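# Close both analyser doors with two robot arms

## Task

Swing both of the analyser's doors fully shut, then leave both hands holding nothing and not in contact with either door.

## Robot and tools

ROBOT. Two arms, left_arm and right_arm, each with a five-finger hand. right_arm has a right hand; left_arm has its mirror-image left hand. Bases in the scene frame: left_arm at (-0.001, +0.357, +0.047) m, quat_wxyz (+1.000, 0, 0, +0.025); right_arm at (+0.050, -0.338, +0.030) m, quat_wxyz (+1.000, 0, 0, 0). A post stands on the floor behind them. Loose objects may get a brief shove now and then.

FRAME. All reported poses and all offsets use the scene frame. Its origin is at table-top height, halfway between the arms' nominal bases. +z is up, +x reaches out over the table, and +y is toward left_arm. Image sides do not match these names. Printed positions and orientations can be a few centimetres off, more at long reach.

HAND POINT. It sits 0.05 m in front of the palm and 0.15 m out from the wrist face. Its +z runs along the straight fingers, +y points out of the palm, and +x runs across the palm away from the thumb on the right hand (toward the thumb on the left hand). Straight fingertips reach 0.06 to 0.07 m past the point along +z, with their centre lines 0.06 m behind it along -y. A wrist bracket on the little-finger side juts out up to 0.10 m across the palm and can strike things.

ROW LAYOUT. Every row holds 28 numbers, each in [-1, 1], covering both arms even when only one moves. Order: left_arm dx, dy, dz, rx, ry, rz; left hand little, ring, middle, index, thumb_bend, thumb_turn, force_limit, speed; then the same 14 for right_arm. The six pose numbers are an offset, not a pose: they are counted from that arm's Hand target at the start of the action or move, along scene axes, turning about the Hand target's position. 1.0 equals 0.6 m for dx, dy, dz and 180 degrees for rx, ry, rz (a single rotation vector). All six at 0 asks nothing new of that arm. Repeating an offset moves the arm on again.

HAND NUMBERS. Fingers and thumb_bend: -1 straight, +1 curled. thumb_turn: -1 beside the palm, +1 across in front of it. force_limit: -1 gives about 0 N, +1 gives 10 N at the fingertip (15 N for the two thumb motors). speed: -1 almost still, rising to full speed at +0.48 and above (0.49 s for full travel). For a gentle grip close at speed -0.94 or below. No number means 'unchanged': to keep a hand as is, resend the eight numbers last sent to it; if none were ever sent, send its hand_measured six values plus hand_force_limit and hand_speed. The thumb in front of the palm with fingers closed grips objects 0.035 to 0.065 m thick, handles down to 0.025 m.

TOOLS.
execute_actions(actions, cameras): actions is a list of actions; each action is up to 15 rows, one per 1/30 s step, with the final row held until step 15. Every row counts from the action's starting Hand target, not from the row before. Images come back only for an empty actions list or when cameras names them ("all", a list of names, or [] for none).
move(target, speed, blend, blocking, cameras): target is one row or a list of up to 15 rows, all offsets from the same starting Hand targets. speed is in m/s (0.002 to 4.3, default 0.25), turns capped at twice that in rad/s; one value or one per target. blend (m) rounds corners in a list; 0 stops at each. Paths are straight, end together, last at most 10 s, and do not avoid obstacles. blocking=false returns after about 0.5 s while the move continues.
wait(seconds, cameras): 0 to 3600 s, sends nothing new; a running move goes on.
stop(cameras): brakes a running move.
zoom_image(camera, region): region [x0, y0, x1, y1] in pixels, at most 504 by 504, of cam_high, cam_low, cam_left_wrist or cam_right_wrist (images are 672x504).
show_instructions(): shows the reference images.
finished_scene(scene): ends the scene for good; scene is 1.

RESULTS. Each call reports end_effector_position (m) and end_effector_quat_wxyz, the Hand target (last commanded pose after clipping), joint positions, velocities and torques, and per-hand hand_measured, hand_stopped_by (moving, target, force, stalled, fault) and hand_load_n (positive means pushed open), all in motor order. A move adds a 'move:' line such as done, off_target, moving, held or fault, and limits like paced or held. MOTOR HOT warns of heating; OVER-TEMPERATURE FAULT means that arm went limp for 30 to 60 s.

BEHAVIOUR. Arms are loose and sag: resting 1 to 3 cm (sometimes 5 cm) below the command is normal, not contact. Commanded orientation is clipped to 40 degrees from the measured one each step. If a hand rests short, send the remaining distance as a new offset. A blocked arm keeps pressing until commanded back past its hand point.

AVOID. Pushing doors hard or fast, slamming them, ramming things that cannot move, letting anything drop or fall off the table, clashes or squeezes between the two arms, overloading fingers, and long holds at full stretch that heat motors. Move slowly near contact and finish with open hands clear of the doors.

Each tool is called after ">>>" as name(argument=value, ...), one argument or row to a line, values as JSON.

Reference images:

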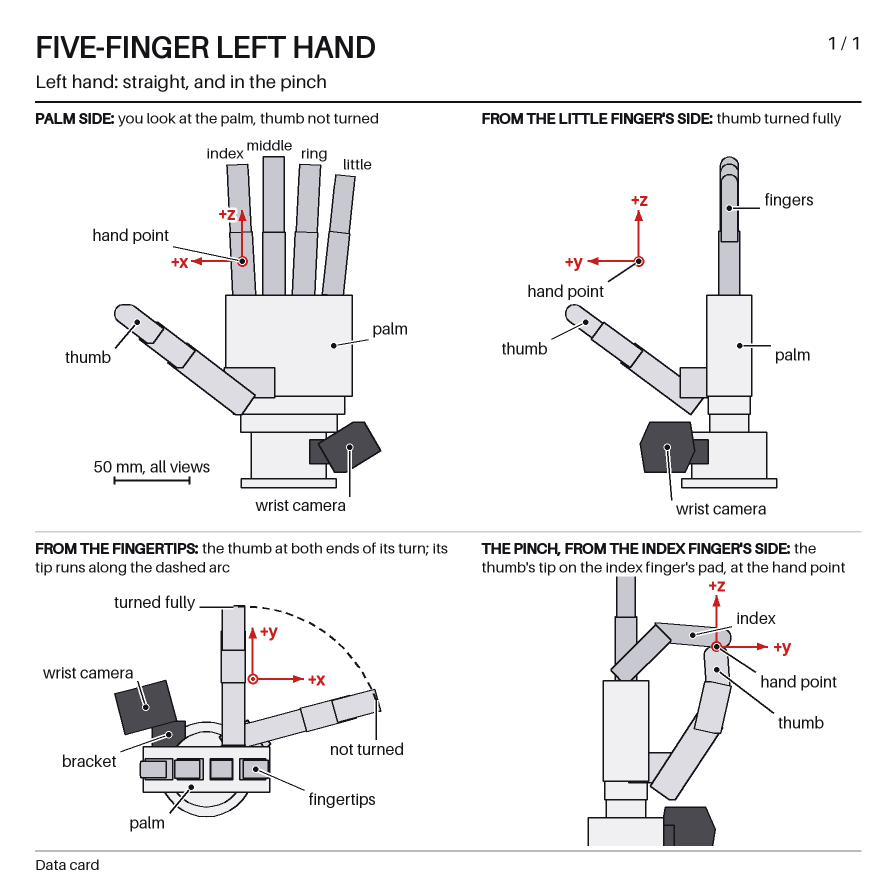

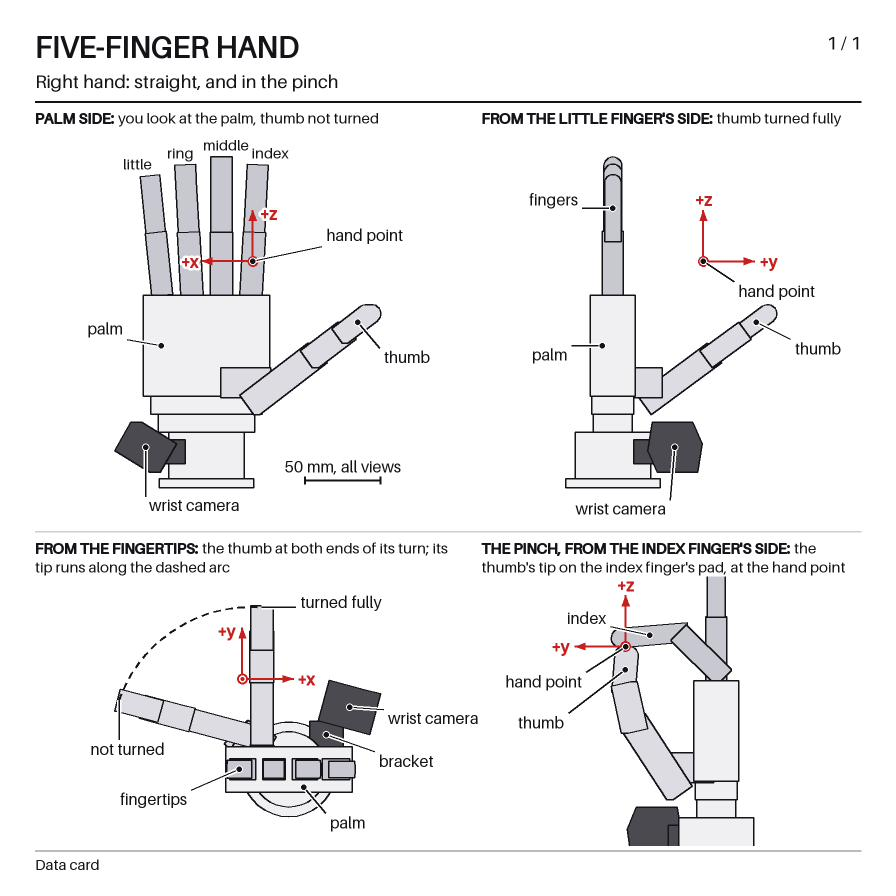

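## Session

>>> execute_actions(
  actions=[],
)

Scene clock: 0.00 s.
left_arm: end_effector_position=(+0.2024, +0.3521, +0.3684) hand_measured=(-1.000, -1.000, -1.000, -1.000, -1.000, -1.000) hand_load_n=(+0.0, +0.0, +0.0, +0.0, +0.0, +0.0) hand_stopped_by=(target, target, target, target, target, target) hand_force_limit=0.00 hand_speed=-0.80 end_effector_quat_wxyz=(+0.513, +0.163, +0.841, +0.061) | right_arm: end_effector_position=(+0.3251, +0.0551, +0.3362) hand_measured=(-1.000, -1.000, -1.000, -1.000, -1.000, -1.000) hand_load_n=(+0.0, +0.0, +0.0, +0.0, +0.0, +0.0) hand_stopped_by=(target, target, target, target, target, target) hand_force_limit=0.00 hand_speed=-0.80 end_effector_quat_wxyz=(+0.691, -0.666, -0.280, -0.006)
Joint positions: left_arm=[-1.107 0.27 0.749 -1.24 -0.829 1.268] | right_arm=[0.555 1.276 0.981 0.036 -1.398 -0.663]
Joint velocities: within noise
Joint torques (N m): no reading
Heat: left arm: hottest wrist roll 25 °C; right arm: hottest elbow 25 °C.
Hand target: left_arm +0.2032, +0.3510, +0.3808; +0.522, +0.157, +0.837, +0.053 | right_arm +0.3308, +0.0567, +0.3488; +0.693, -0.659, -0.290, -0.019

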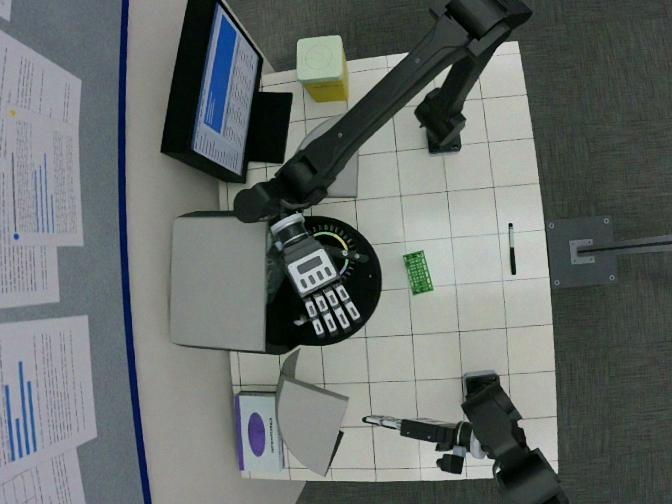

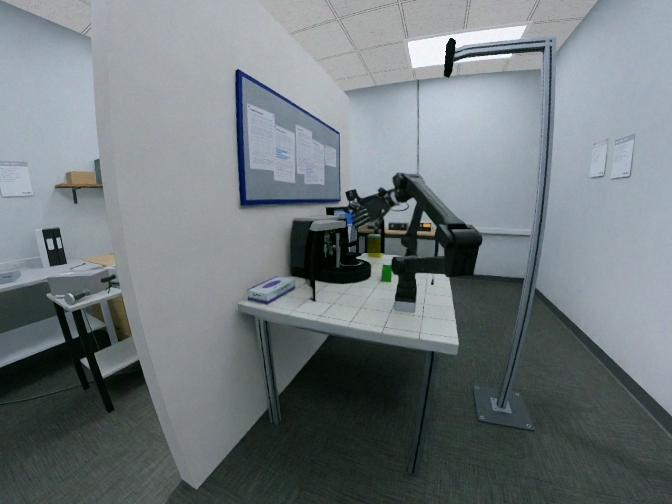

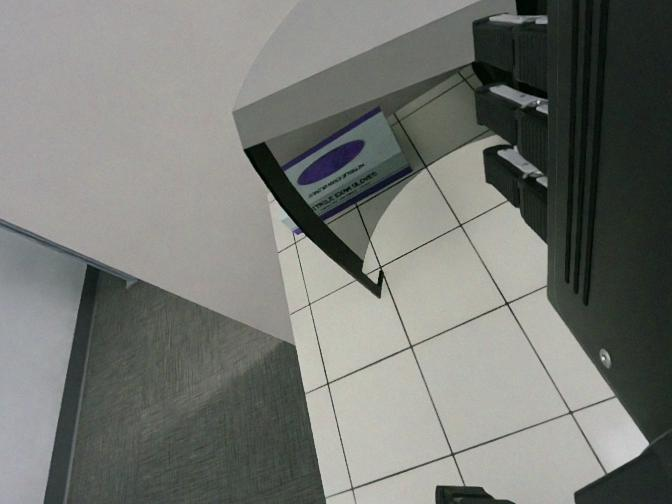

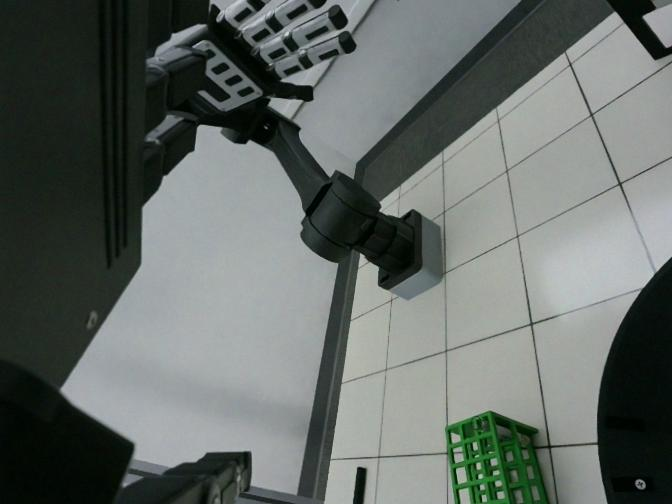

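>>> zoom_image(
  camera="cam_high",
  region=[160, 80, 400, 260],
)

>>> zoom_image(
  camera="cam_high",
  region=[160, 200, 460, 500],
)

>>> zoom_image(
  camera="cam_low",
  region=[230, 170, 480, 360],
)

Scaled by 2.100 from the camera's image (finer frame: 960x720).

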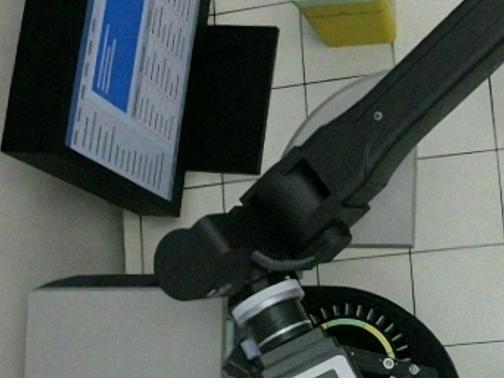

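Scaled by 1.680 from the camera's image (finer frame: 960x720).

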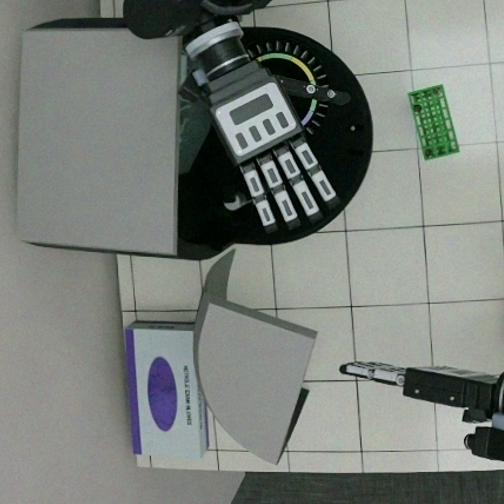

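Scaled by 2.016 from the camera's image (finer frame: 960x720).

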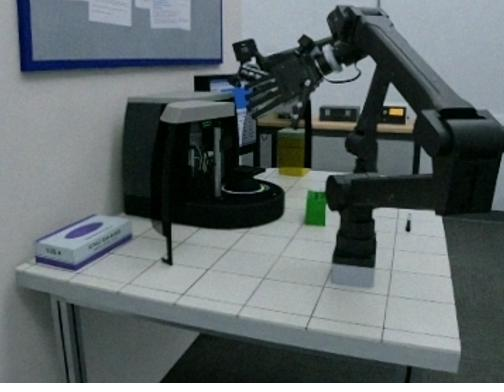

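>>> zoom_image(
  camera="cam_left_wrist",
  region=[200, 0, 560, 320],
)

>>> zoom_image(
  camera="cam_low",
  region=[280, 190, 400, 310],
)

>>> zoom_image(
  camera="cam_high",
  region=[260, 330, 420, 480],
)

Scaled by 1.400 from the camera's image (finer frame: 960x720).

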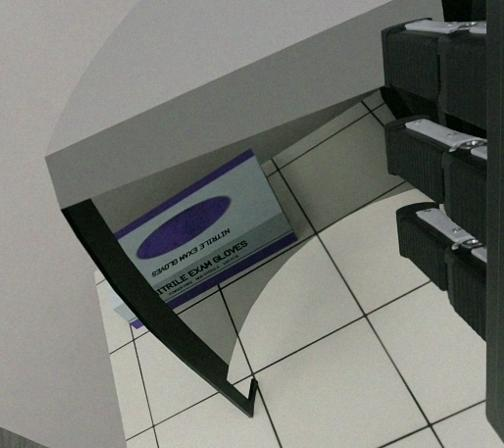

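Scaled by 4.200 from the camera's image (finer frame: 960x720).

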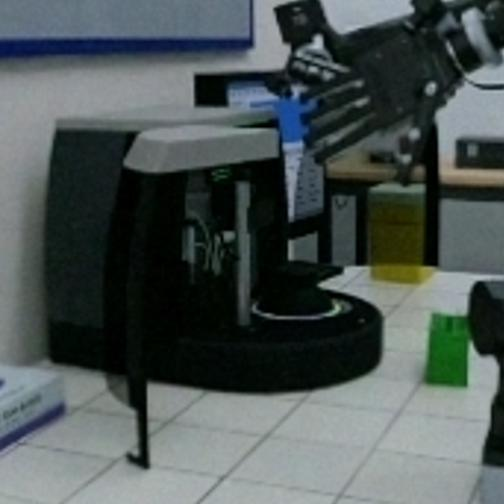

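Scaled by 3.150 from the camera's image (finer frame: 960x720).

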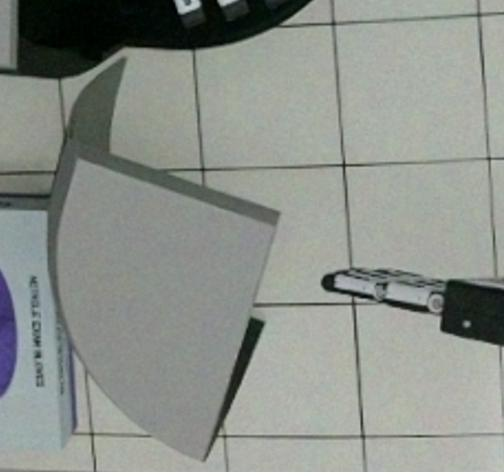

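>>> move(
  target=[
    [0,0,0,0,0,0,-1,-1,-1,-1,-1,-1,0,-0.8,0,0,0.2,0,0,0,-1,-1,-1,-1,-1,-1,0,-0.8],
    [0,0,0,0,0,0,-1,-1,-1,-1,-1,-1,0,-0.8,-0.17,-0.3,0.25,0,0,0,-1,-1,-1,-1,-1,-1,0,-0.8],
  ],
  speed=0.2,
  blend=0.03,
  cameras=["all"],
)

Scene clock: 11.90 s.
left_arm: end_effector_position=(+0.2024, +0.3521, +0.3684) hand_measured=(-1.000, -1.000, -1.000, -1.000, -1.000, -1.000) hand_load_n=(+0.0, +0.0, +0.0, +0.0, +0.0, +0.0) hand_stopped_by=(target, target, target, target, target, target) hand_force_limit=0.00 hand_speed=-0.80 end_effector_quat_wxyz=(+0.513, +0.163, +0.841, +0.061) | right_arm: end_effector_position=(+0.2272, -0.1207, +0.5046) hand_measured=(-1.000, -1.000, -1.000, -1.000, -1.000, -1.000) hand_load_n=(+0.0, +0.0, +0.0, +0.0, +0.0, +0.0) hand_stopped_by=(target, target, target, target, target, target) hand_force_limit=0.00 hand_speed=-0.80 end_effector_quat_wxyz=(+0.696, -0.676, -0.208, -0.124)
Joint positions: left_arm=[-1.107 0.27 0.749 -1.24 -0.829 1.268] | right_arm=[0.124 0.681 1.032 -0.492 -1.568 -0.616]
Joint torques (N m): left_arm=[1.96 3.19 10.61 1.14 -0.48 0.15] | right_arm=[-0.09 0.38 9.77 0.85 -0.23 0.28]
Heat: left arm: hottest wrist roll 25 °C; right arm: hottest elbow 26 °C.
Hand target: left_arm +0.2032, +0.3510, +0.3808; +0.522, +0.157, +0.837, +0.053 | right_arm +0.2288, -0.1233, +0.4988; +0.693, -0.659, -0.290, -0.019
Off the commanded pose: left_arm 0.012 m, 2 deg | right_arm 0.007 m, 15 deg.
joint read past its limit (right arm) — joint 5 (wrist yaw), lower limit.
joint sent to its limit (right arm) — joint 5 (wrist yaw), lower limit. The joint targets are off in position and orientation.
move: off_target (right_arm)

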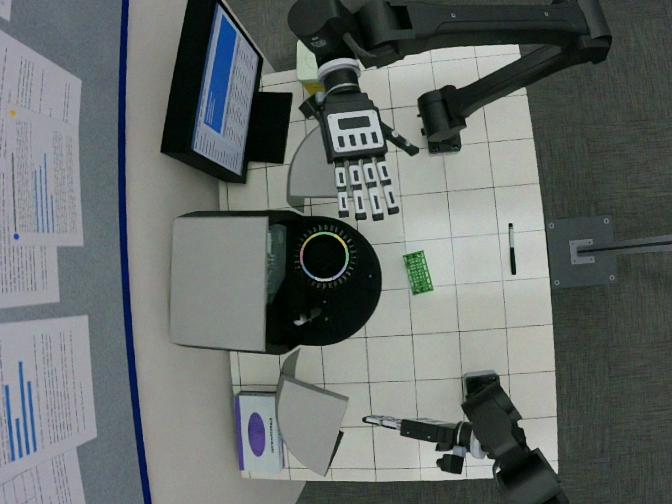

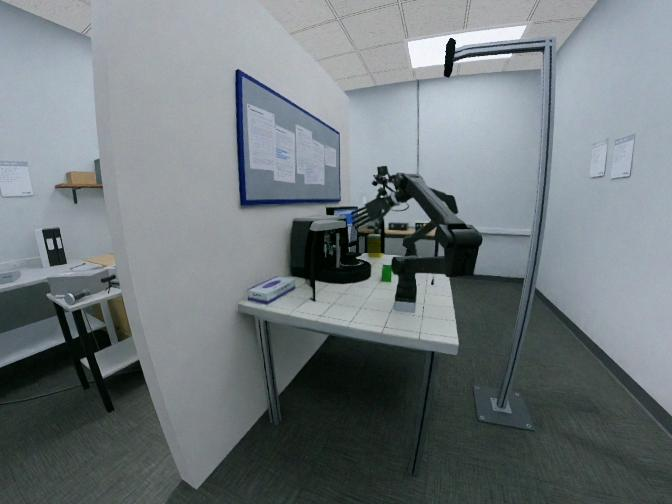

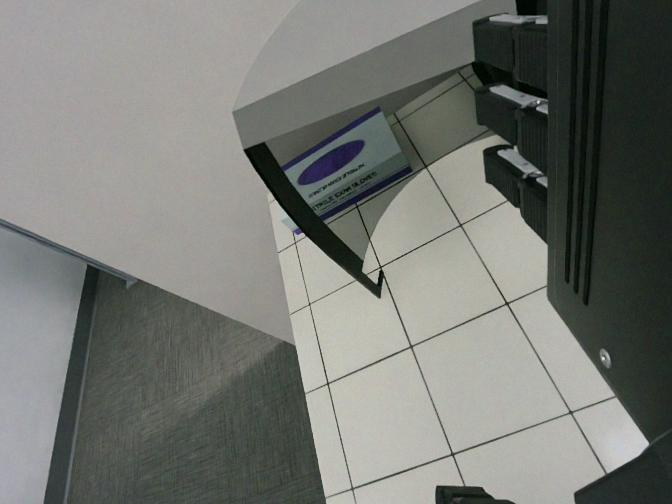

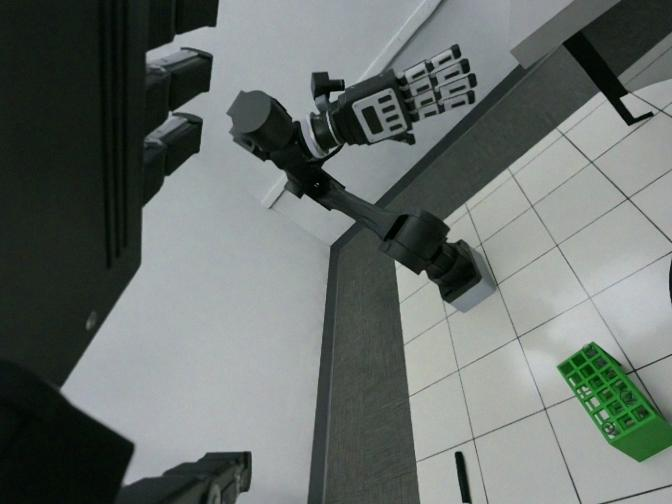

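>>> move(
  target=[0,0,0,0,0,0,-1,-1,-1,-1,-1,-1,0,-0.8,0.12,-0.45,0,0.408,0.592,-0.385,-1,-1,-1,-1,-1,-1,0,-0.8],
  speed=0.25,
  cameras=["all"],
)

Scene clock: 21.00 s.
left_arm: end_effector_position=(+0.2024, +0.3521, +0.3684) hand_measured=(-1.000, -1.000, -1.000, -1.000, -1.000, -1.000) hand_load_n=(+0.0, +0.0, +0.0, +0.0, +0.0, +0.0) hand_stopped_by=(target, target, target, target, target, target) hand_force_limit=0.00 hand_speed=-0.80 end_effector_quat_wxyz=(+0.513, +0.163, +0.841, +0.061) | right_arm: end_effector_position=(+0.3010, -0.3976, +0.4996) hand_measured=(-1.000, -1.000, -1.000, -1.000, -1.000, -1.000) hand_load_n=(+0.0, +0.0, +0.0, +0.0, +0.0, +0.0) hand_stopped_by=(target, target, target, target, target, target) hand_force_limit=0.00 hand_speed=-0.80 end_effector_quat_wxyz=(+0.704, +0.006, +0.710, -0.002)
Joint positions: left_arm=[-1.107 0.27 0.749 -1.24 -0.829 1.268] | right_arm=[-1.123 0.361 0.665 -0.326 -1.111 1.556]
Joint torques (N m): left_arm=[2.73 2.84 10.4 1.25 -0.47 0.11] | right_arm=[1.26 0.73 10.3 2.54 -0.04 0.3]
Heat: left arm: hottest wrist roll 25 °C; right arm: hottest elbow 26 °C.
Hand target: left_arm +0.2032, +0.3510, +0.3808; +0.522, +0.157, +0.837, +0.053 | right_arm +0.3008, -0.3933, +0.4988; +0.707, -0.001, +0.707, +0.000
Off the commanded pose: left_arm 0.012 m, 2 deg | right_arm 0.004 m, 1 deg.
move: done

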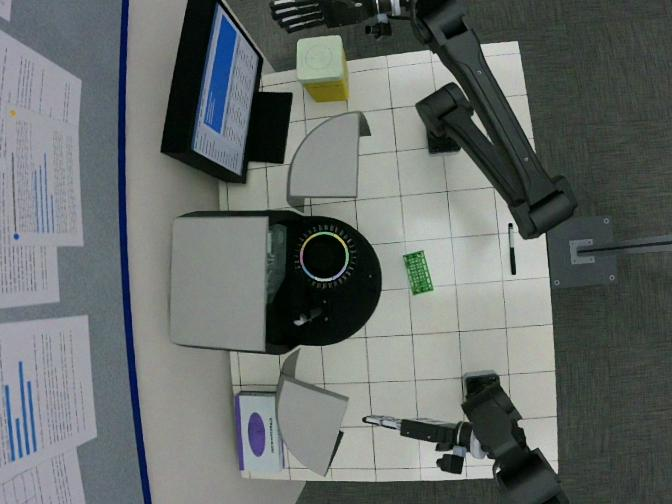

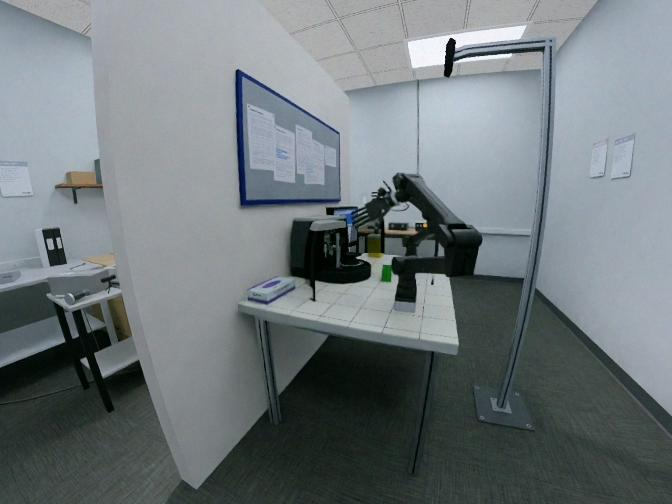

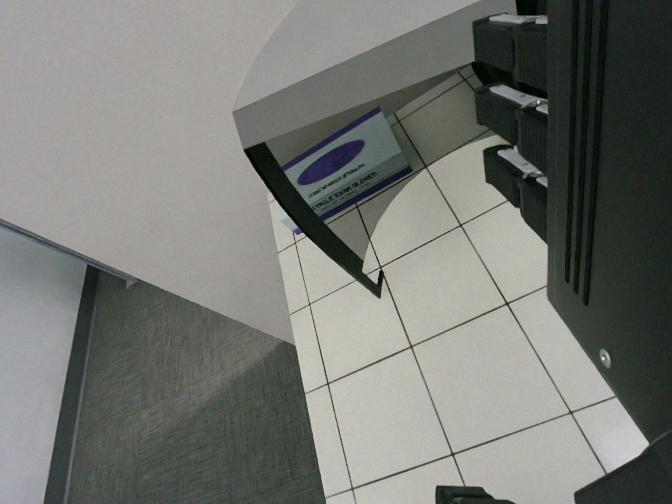

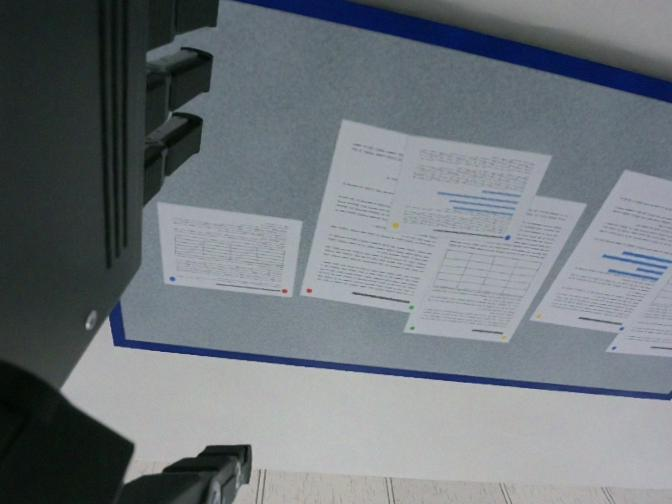

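>>> move(
  target=[0,0,0,0,0,0,-1,-1,-1,-1,-1,-1,0,-0.8,0,-0.05,-0.1,0,0.5,0,1,1,1,1,-1,-1,0,-0.5],
  speed=0.25,
  cameras=["cam_high", "cam_right_wrist"],
)

Scene clock: 30.27 s.
left_arm: end_effector_position=(+0.2024, +0.3521, +0.3684) hand_measured=(-1.000, -1.000, -1.000, -1.000, -1.000, -1.000) hand_load_n=(+0.0, +0.0, +0.0, +0.0, +0.0, +0.0) hand_stopped_by=(target, target, target, target, target, target) hand_force_limit=0.00 hand_speed=-0.80 end_effector_quat_wxyz=(+0.513, +0.163, +0.841, +0.061) | right_arm: end_effector_position=(+0.2966, -0.4236, +0.4153) hand_measured=(+1.000, +1.000, +1.000, +1.000, -1.000, -1.000) hand_load_n=(+0.0, +0.0, +0.0, +0.0, -0.5, +0.0) hand_stopped_by=(target, target, target, target, target, target) hand_force_limit=0.00 hand_speed=-0.50 end_effector_quat_wxyz=(+0.168, -0.007, +0.982, -0.082)
Joint positions: left_arm=[-1.107 0.27 0.749 -1.24 -0.829 1.268] | right_arm=[-0.644 0.855 1.328 -1.675 -0.071 0.926]
Joint torques (N m): left_arm=[1.32 3.02 10.47 1.32 -0.53 0.12] | right_arm=[0.73 -1.03 15.2 0.54 -0.12 0.28]
Heat: left arm: hottest elbow 25 °C; right arm: hottest elbow 27 °C.
Hand target: left_arm +0.2032, +0.3510, +0.3808; +0.522, +0.157, +0.837, +0.053 | right_arm +0.3008, -0.4233, +0.4388; +0.000, +0.000, +1.000, +0.001
Off the commanded pose: left_arm 0.012 m, 2 deg | right_arm 0.024 m, 22 deg.
joint sent to its limit (right arm) — joint 4 (wrist pitch), lower limit. The joint targets are off in position and orientation.
move: off_target (right_arm)

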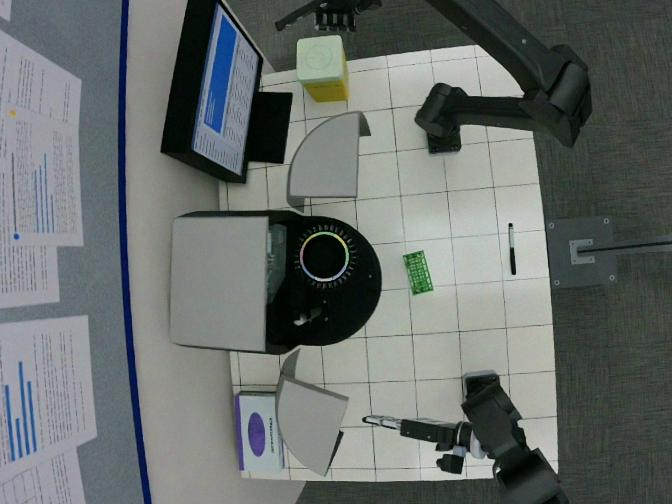

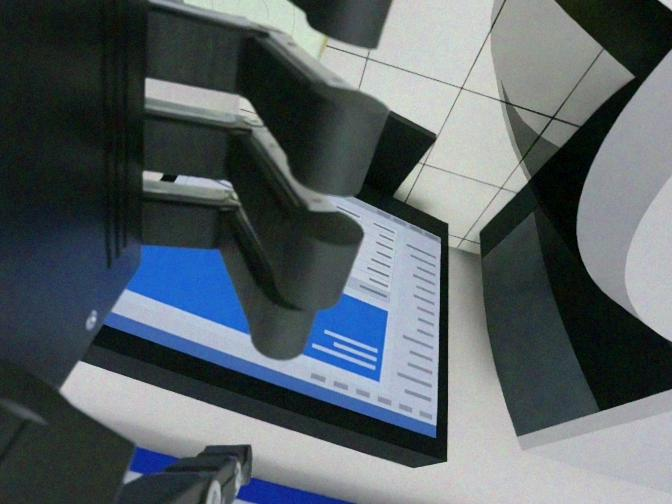

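>>> move(
  target=[0,0,0,0,0,0,-1,-1,-1,-1,-1,-1,0,-0.8,-0.05,-0.095,-0.1,-0.148,0.0617,0.904,1,1,1,1,-1,-1,0,-0.5],
  speed=0.3,
  cameras=["cam_high", "cam_right_wrist"],
)

Scene clock: 38.23 s.
left_arm: end_effector_position=(+0.2024, +0.3521, +0.3684) hand_measured=(-1.000, -1.000, -1.000, -1.000, -1.000, -1.000) hand_load_n=(+0.0, +0.0, +0.0, +0.0, +0.0, +0.0) hand_stopped_by=(target, target, target, target, target, target) hand_force_limit=0.00 hand_speed=-0.80 end_effector_quat_wxyz=(+0.513, +0.163, +0.841, +0.061) | right_arm: end_effector_position=(+0.2681, -0.4805, +0.3792) hand_measured=(+1.000, +1.000, +1.000, +1.000, -1.000, -1.000) hand_load_n=(+0.0, +0.0, +0.0, +0.0, +0.0, +0.0) hand_stopped_by=(target, target, target, target, target, target) hand_force_limit=0.00 hand_speed=-0.50 end_effector_quat_wxyz=(+0.065, +0.977, -0.137, +0.149)
Joint positions: left_arm=[-1.107 0.27 0.749 -1.24 -0.829 1.268] | right_arm=[-0.276 0.902 1.273 -1.627 0.087 -1.581]
Joint torques (N m): left_arm=[2.49 3.02 10.47 0.96 -0.53 0.08] | right_arm=[0.67 -3.66 9.31 1.69 -0.11 0.04]
Heat: left arm: hottest elbow 26 °C; right arm: hottest elbow 27 °C.
Hand target: left_arm +0.2032, +0.3510, +0.3808; +0.522, +0.157, +0.837, +0.053 | right_arm +0.2708, -0.4803, +0.3788; +0.067, +0.977, -0.128, +0.159
Off the commanded pose: left_arm 0.012 m, 2 deg | right_arm 0.003 m, 2 deg.
move: done

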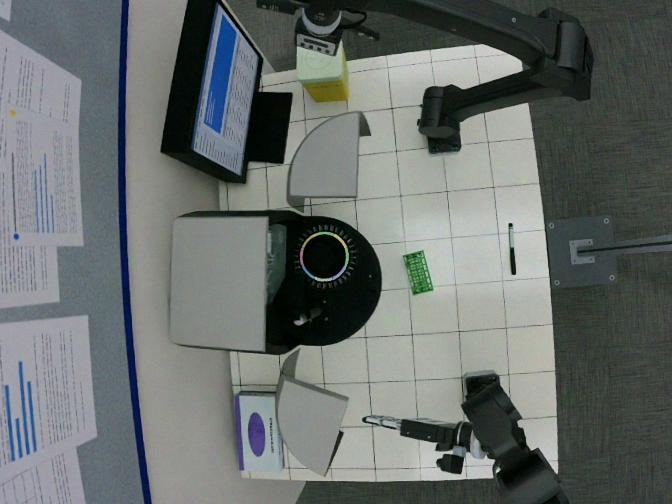

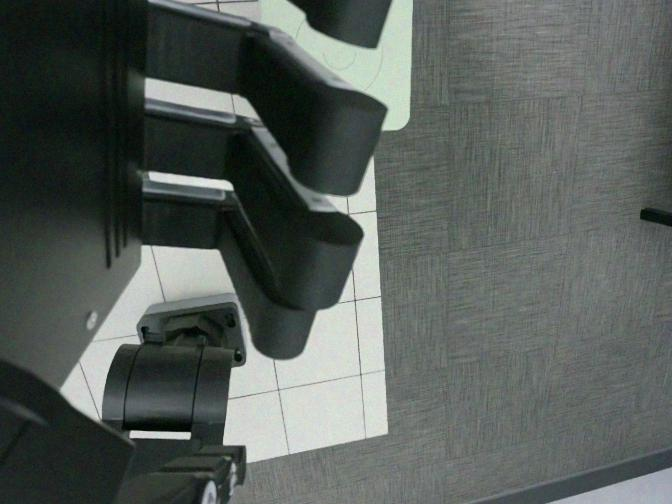

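>>> move(
  target=[0,0,0,0,0,0,-1,-1,-1,-1,-1,-1,0,-0.8,-0.06,-0.008,-0.28,0,0,0,1,1,1,1,-1,-1,0,-0.5],
  speed=0.2,
  cameras=["cam_high", "cam_low"],
)

>>> zoom_image(
  camera="cam_high",
  region=[260, 0, 460, 220],
)

Scene clock: 41.67 s.
left_arm: end_effector_position=(+0.2024, +0.3521, +0.3684) hand_measured=(-1.000, -1.000, -1.000, -1.000, -1.000, -1.000) hand_load_n=(+0.0, +0.0, +0.0, +0.0, +0.0, +0.0) hand_stopped_by=(target, target, target, target, target, target) hand_force_limit=0.00 hand_speed=-0.80 end_effector_quat_wxyz=(+0.513, +0.163, +0.841, +0.061) | right_arm: end_effector_position=(+0.2328, -0.4814, +0.2093) hand_measured=(+1.000, +1.000, +1.000, +1.000, -1.000, -1.000) hand_load_n=(+0.0, +0.0, +0.0, +0.5, +0.0, +0.0) hand_stopped_by=(target, target, target, target, target, target) hand_force_limit=0.00 hand_speed=-0.50 end_effector_quat_wxyz=(+0.063, +0.979, -0.129, +0.147)
Joint positions: left_arm=[-1.107 0.27 0.749 -1.24 -0.829 1.268] | right_arm=[-0.336 0.717 0.737 -1.277 0.062 -1.654]
Joint torques (N m): left_arm=[2.43 3.78 10.55 1.25 -0.51 0.14] | right_arm=[0.09 -1.44 10.41 1.68 -0.06 0.07]
Heat: left arm: hottest elbow 26 °C; right arm: hottest elbow 27 °C.
Hand target: left_arm +0.2032, +0.3510, +0.3808; +0.522, +0.157, +0.837, +0.053 | right_arm +0.2348, -0.4851, +0.2108; +0.067, +0.977, -0.128, +0.159
Off the commanded pose: left_arm 0.012 m, 2 deg | right_arm 0.004 m, 2 deg.
move: done

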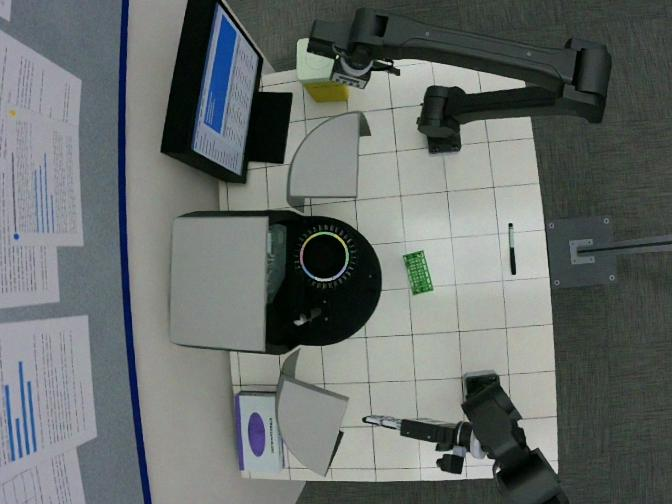

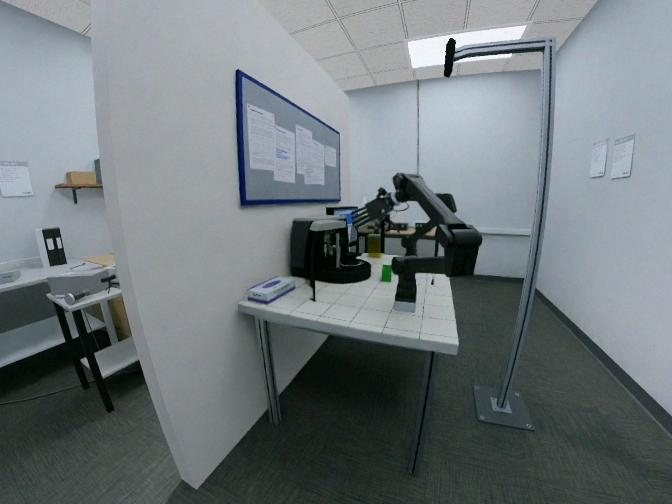

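Scaled by 2.291 from the camera's image (finer frame: 960x720).

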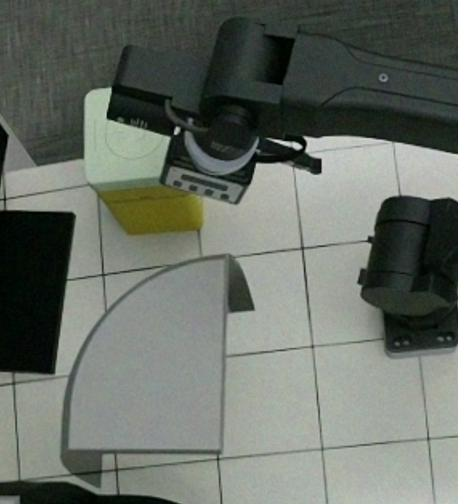

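>>> move(
  target=[0,0,0,0,0,0,-1,-1,-1,-1,-1,-1,0,-0.8,0,0.07,0,0,0,0,1,1,1,1,-1,-1,0,-0.5],
  speed=0.08,
  cameras=["cam_high"],
)

>>> zoom_image(
  camera="cam_high",
  region=[260, 0, 460, 220],
)

Scene clock: 44.60 s.
left_arm: end_effector_position=(+0.2024, +0.3521, +0.3684) hand_measured=(-1.000, -1.000, -1.000, -1.000, -1.000, -1.000) hand_load_n=(+0.0, +0.0, +0.0, +0.0, +0.0, +0.0) hand_stopped_by=(target, target, target, target, target, target) hand_force_limit=0.00 hand_speed=-0.80 end_effector_quat_wxyz=(+0.513, +0.163, +0.841, +0.061) | right_arm: end_effector_position=(+0.2414, -0.4440, +0.2147) hand_measured=(+1.000, +1.000, +1.000, +1.000, -1.000, -1.000) hand_load_n=(+0.0, +0.0, +0.5, +0.0, +0.0, +0.0) hand_stopped_by=(target, target, target, target, target, target) hand_force_limit=0.00 hand_speed=-0.50 end_effector_quat_wxyz=(+0.065, +0.976, -0.127, +0.164)
Joint positions: left_arm=[-1.107 0.27 0.749 -1.24 -0.829 1.268] | right_arm=[-0.123 0.689 0.737 -1.288 0.131 -1.456]
Joint torques (N m): left_arm=[2.37 3.37 10.58 1.37 -0.43 0.12] | right_arm=[1.49 -1.38 9.72 0.34 0.13 0.27]
Heat: left arm: hottest elbow 26 °C; right arm: hottest elbow 27 °C.
Hand target: left_arm +0.2032, +0.3510, +0.3808; +0.522, +0.157, +0.837, +0.053 | right_arm +0.2348, -0.4431, +0.2108; +0.067, +0.977, -0.128, +0.159
Off the commanded pose: left_arm 0.012 m, 2 deg | right_arm 0.008 m, 1 deg.
move: done

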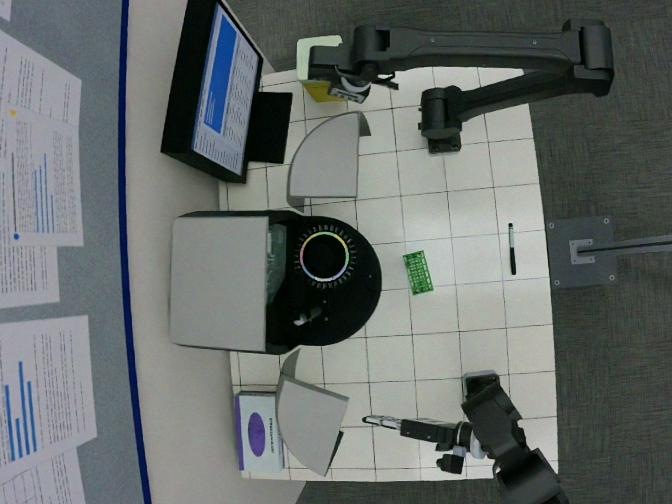

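Scaled by 2.291 from the camera's image (finer frame: 960x720).

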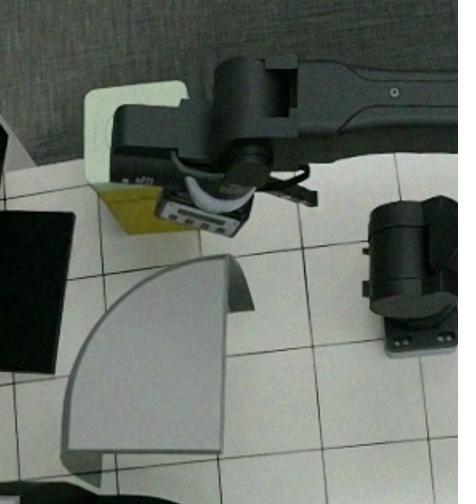

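>>> move(
  target=[0,0,0,0,0,0,-1,-1,-1,-1,-1,-1,0,-0.8,0,0,0,0,0,0,1,1,1,1,-1,1,0,-0.3],
  cameras=["cam_right_wrist"],
)

Scene clock: 51.10 s.
left_arm: end_effector_position=(+0.2024, +0.3521, +0.3684) hand_measured=(-1.000, -1.000, -1.000, -1.000, -1.000, -1.000) hand_load_n=(+0.0, +0.0, +0.0, +0.0, +0.0, +0.0) hand_stopped_by=(target, target, target, target, target, target) hand_force_limit=0.00 hand_speed=-0.80 end_effector_quat_wxyz=(+0.513, +0.163, +0.841, +0.061) | right_arm: end_effector_position=(+0.2413, -0.4439, +0.2147) hand_measured=(+1.000, +1.000, +1.000, +1.000, -1.000, +1.000) hand_load_n=(+0.5, +0.0, +0.0, +0.0, -0.5, +0.0) hand_stopped_by=(target, target, target, target, target, target) hand_force_limit=0.00 hand_speed=-0.30 end_effector_quat_wxyz=(+0.065, +0.976, -0.127, +0.164)
Joint positions: left_arm=[-1.107 0.27 0.749 -1.24 -0.829 1.268] | right_arm=[-0.123 0.689 0.737 -1.288 0.131 -1.455]
Joint torques (N m): left_arm=[3.19 3.72 10.66 1.24 -0.48 0.06] | right_arm=[0.91 -1.44 9.68 0.25 0.16 0.2]
Heat: left arm: hottest elbow 27 °C; right arm: hottest elbow 27 °C.
Hand target: left_arm +0.2032, +0.3510, +0.3808; +0.522, +0.157, +0.837, +0.053 | right_arm +0.2348, -0.4431, +0.2108; +0.067, +0.977, -0.128, +0.159
Off the commanded pose: left_arm 0.012 m, 2 deg | right_arm 0.008 m, 1 deg.
move: done

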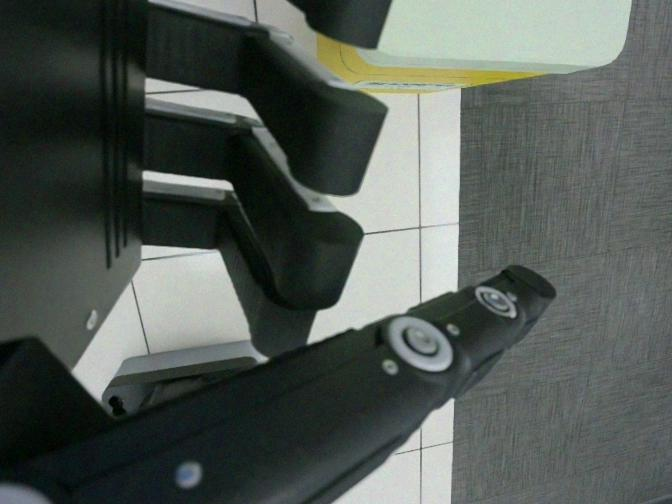

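>>> move(
  target=[0,0,0,0,0,0,-1,-1,-1,-1,-1,-1,0,-0.8,-0.065,0.083,0,0,0,-0.0556,1,1,1,1,-1,1,0,-0.3],
  speed=0.08,
  cameras=["cam_high"],
)

>>> zoom_image(
  camera="cam_high",
  region=[260, 0, 460, 220],
)

Scene clock: 53.80 s.
left_arm: end_effector_position=(+0.2024, +0.3521, +0.3684) hand_measured=(-1.000, -1.000, -1.000, -1.000, -1.000, -1.000) hand_load_n=(+0.0, +0.0, +0.0, +0.0, +0.0, +0.0) hand_stopped_by=(target, target, target, target, target, target) hand_force_limit=0.00 hand_speed=-0.80 end_effector_quat_wxyz=(+0.513, +0.163, +0.841, +0.061) | right_arm: end_effector_position=(+0.1992, -0.3956, +0.2149) hand_measured=(+1.000, +1.000, +1.000, +1.000, -1.000, +1.000) hand_load_n=(+0.0, +0.0, +0.0, +0.0, +0.0, +0.0) hand_stopped_by=(target, target, target, target, target, target) hand_force_limit=0.00 hand_speed=-0.30 end_effector_quat_wxyz=(+0.081, +0.961, -0.213, +0.157)
Joint positions: left_arm=[-1.107 0.27 0.749 -1.24 -0.829 1.268] | right_arm=[0.186 0.629 0.724 -1.434 0.271 -0.979]
Joint torques (N m): left_arm=[2.9 3.84 10.58 1.14 -0.46 0.06] | right_arm=[0.85 -0.79 9.78 0.32 0.05 0.27]
Heat: left arm: hottest elbow 27 °C; right arm: hottest elbow 27 °C.
Hand target: left_arm +0.2032, +0.3510, +0.3808; +0.522, +0.157, +0.837, +0.053 | right_arm +0.1958, -0.3933, +0.2108; +0.081, +0.962, -0.213, +0.153
Off the commanded pose: left_arm 0.012 m, 2 deg | right_arm 0.006 m, 0 deg.
move: done

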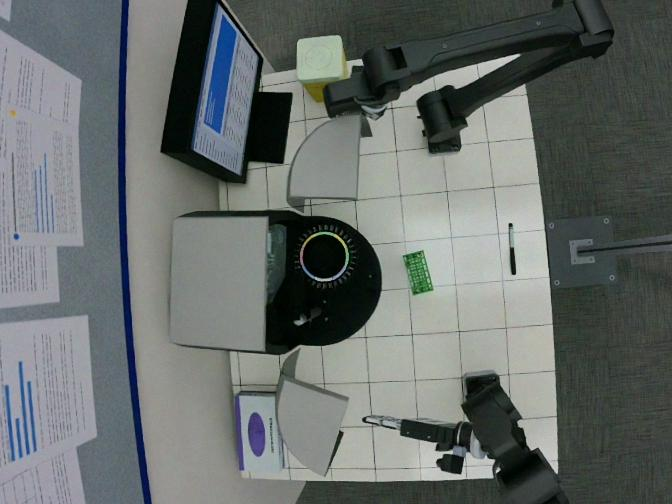

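Scaled by 2.291 from the camera's image (finer frame: 960x720).

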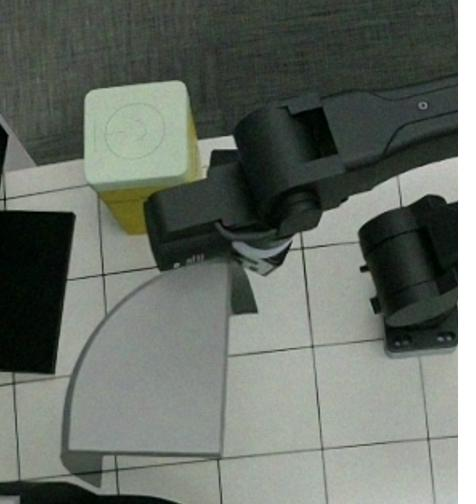

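>>> move(
  target=[0,0,0,0,0,0,-1,-1,-1,-1,-1,-1,0,-0.8,0.01,0.05,0,0,0,0,1,1,1,1,-1,1,0,-0.3],
  speed=0.08,
  cameras=["cam_high"],
)

>>> zoom_image(
  camera="cam_high",
  region=[260, 0, 460, 220],
)

Scene clock: 55.67 s.
left_arm: end_effector_position=(+0.2024, +0.3521, +0.3684) hand_measured=(-1.000, -1.000, -1.000, -1.000, -1.000, -1.000) hand_load_n=(+0.0, +0.0, +0.0, +0.0, +0.0, +0.0) hand_stopped_by=(target, target, target, target, target, target) hand_force_limit=0.00 hand_speed=-0.80 end_effector_quat_wxyz=(+0.513, +0.163, +0.841, +0.061) | right_arm: end_effector_position=(+0.1970, -0.3664, +0.2077) hand_measured=(+1.000, +1.000, +1.000, +1.000, -1.000, +1.000) hand_load_n=(+0.0, +0.0, +0.0, +0.0, +0.0, +0.0) hand_stopped_by=(target, target, target, target, target, target) hand_force_limit=0.00 hand_speed=-0.30 end_effector_quat_wxyz=(+0.086, +0.964, -0.209, +0.143)
Joint positions: left_arm=[-1.107 0.27 0.749 -1.24 -0.829 1.268] | right_arm=[0.364 0.683 0.724 -1.46 0.3 -0.803]
Joint torques (N m): left_arm=[2.96 3.72 10.63 1.11 -0.51 0.13] | right_arm=[0.62 0.44 11.48 0.7 0.24 0.27]
Heat: left arm: hottest elbow 27 °C; right arm: hottest elbow 27 °C.
Hand target: left_arm +0.2032, +0.3510, +0.3808; +0.522, +0.157, +0.837, +0.053 | right_arm +0.2018, -0.3633, +0.2108; +0.081, +0.962, -0.213, +0.153
Off the commanded pose: left_arm 0.012 m, 2 deg | right_arm 0.006 m, 1 deg.
move: done

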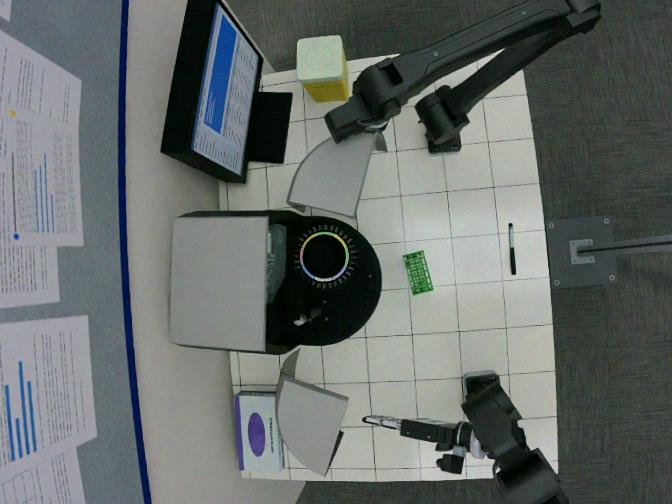

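Scaled by 2.291 from the camera's image (finer frame: 960x720).

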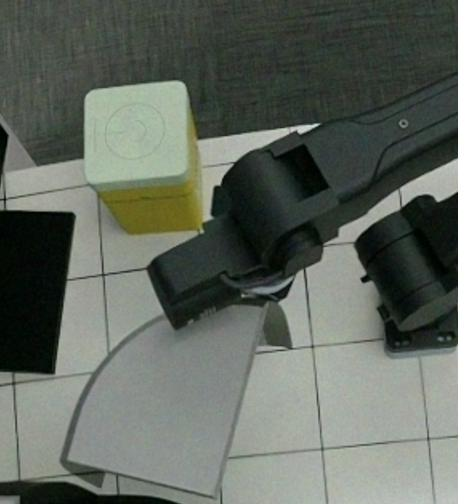

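>>> move(
  target=[0,0,0,0,0,0,-1,-1,-1,-1,-1,-1,0,-0.8,-0.02,0.085,0,0,0,0.122,1,1,1,1,-1,1,0,-0.3],
  speed=0.1,
  cameras=["cam_high"],
)

>>> zoom_image(
  camera="cam_high",
  region=[260, 0, 500, 260],
)

Scene clock: 59.93 s.
left_arm: end_effector_position=(+0.2024, +0.3521, +0.3684) hand_measured=(-1.000, -1.000, -1.000, -1.000, -1.000, -1.000) hand_load_n=(+0.0, +0.0, +0.0, +0.0, +0.0, +0.0) hand_stopped_by=(target, target, target, target, target, target) hand_force_limit=0.00 hand_speed=-0.80 end_effector_quat_wxyz=(+0.513, +0.163, +0.841, +0.061) | right_arm: end_effector_position=(+0.1922, -0.3113, +0.2112) hand_measured=(+1.000, +1.000, +1.000, +1.000, -1.000, +1.000) hand_load_n=(+0.0, +0.0, +0.0, +0.0, +0.0, +0.0) hand_stopped_by=(target, target, target, target, target, target) hand_force_limit=0.00 hand_speed=-0.30 end_effector_quat_wxyz=(+0.048, +0.985, -0.030, +0.166)
Joint positions: left_arm=[-1.107 0.27 0.749 -1.24 -0.829 1.268] | right_arm=[0.753 0.649 0.724 -1.472 0.302 -0.783]
Joint torques (N m): left_arm=[2.43 3.66 10.65 1.46 -0.46 0.1] | right_arm=[0.79 -0.5 10.21 -0.01 0.24 0.22]
Heat: left arm: hottest elbow 27 °C; right arm: hottest elbow 28 °C.
Hand target: left_arm +0.2032, +0.3510, +0.3808; +0.522, +0.157, +0.837, +0.053 | right_arm +0.1898, -0.3123, +0.2108; +0.051, +0.985, -0.026, +0.166
Off the commanded pose: left_arm 0.012 m, 2 deg | right_arm 0.003 m, 1 deg.
move: done

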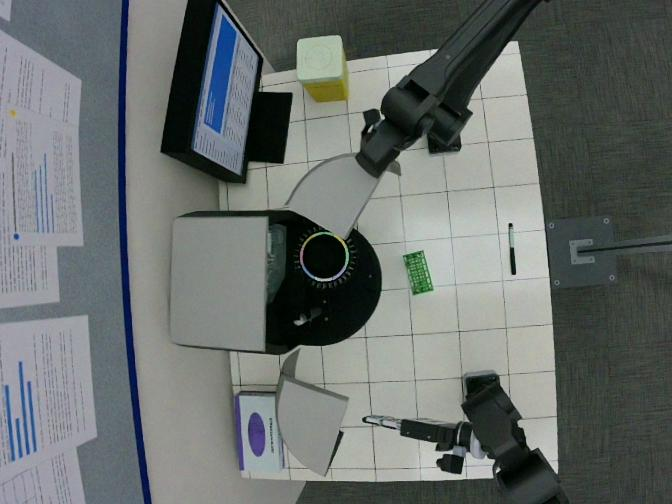

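Scaled by 1.938 from the camera's image (finer frame: 960x720).

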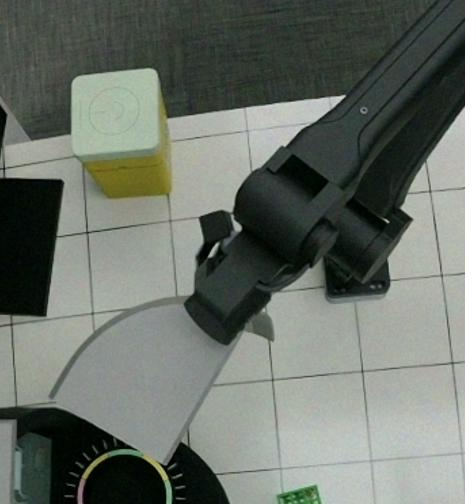

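>>> move(
  target=[0,0,0,0,0,0,-1,-1,-1,-1,-1,-1,0,-0.8,-0.01,0.14,0,0,0,-0.03,1,1,1,1,-1,1,0,-0.3],
  speed=0.1,
  cameras=["cam_high"],
)

>>> zoom_image(
  camera="cam_high",
  region=[260, 60, 500, 320],
)

Scene clock: 62.53 s.
left_arm: end_effector_position=(+0.2024, +0.3521, +0.3684) hand_measured=(-1.000, -1.000, -1.000, -1.000, -1.000, -1.000) hand_load_n=(+0.0, +0.0, +0.0, +0.0, +0.0, +0.0) hand_stopped_by=(target, target, target, target, target, target) hand_force_limit=0.00 hand_speed=-0.80 end_effector_quat_wxyz=(+0.513, +0.163, +0.841, +0.061) | right_arm: end_effector_position=(+0.1731, -0.2465, +0.1937) hand_measured=(+1.000, +1.000, +1.000, +1.000, -1.000, +1.000) hand_load_n=(+0.0, +0.0, +0.0, +0.0, -0.5, +0.0) hand_stopped_by=(target, target, target, target, target, target) hand_force_limit=0.00 hand_speed=-0.30 end_effector_quat_wxyz=(+0.086, +0.983, -0.067, +0.145)
Joint positions: left_arm=[-1.107 0.27 0.749 -1.24 -0.829 1.268] | right_arm=[1.039 0.89 0.768 -1.474 0.339 -0.392]
Joint torques (N m): left_arm=[2.14 3.19 10.36 1.47 -0.45 0.08] | right_arm=[0.73 -1.49 15.34 0.36 0.3 0.23]
Heat: left arm: hottest elbow 28 °C; right arm: hottest elbow 28 °C.
Hand target: left_arm +0.2032, +0.3510, +0.3808; +0.522, +0.157, +0.837, +0.053 | right_arm +0.1838, -0.2283, +0.2108; +0.058, +0.982, -0.072, +0.163
Off the commanded pose: left_arm 0.012 m, 2 deg | right_arm 0.027 m, 4 deg.
move: off_target (right_arm)

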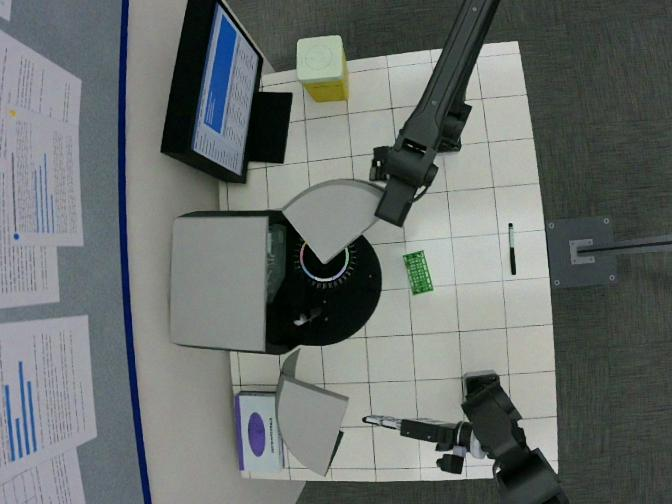

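Scaled by 1.938 from the camera's image (finer frame: 960x720).

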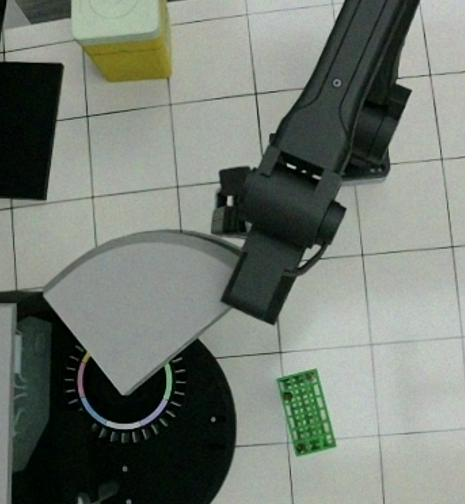

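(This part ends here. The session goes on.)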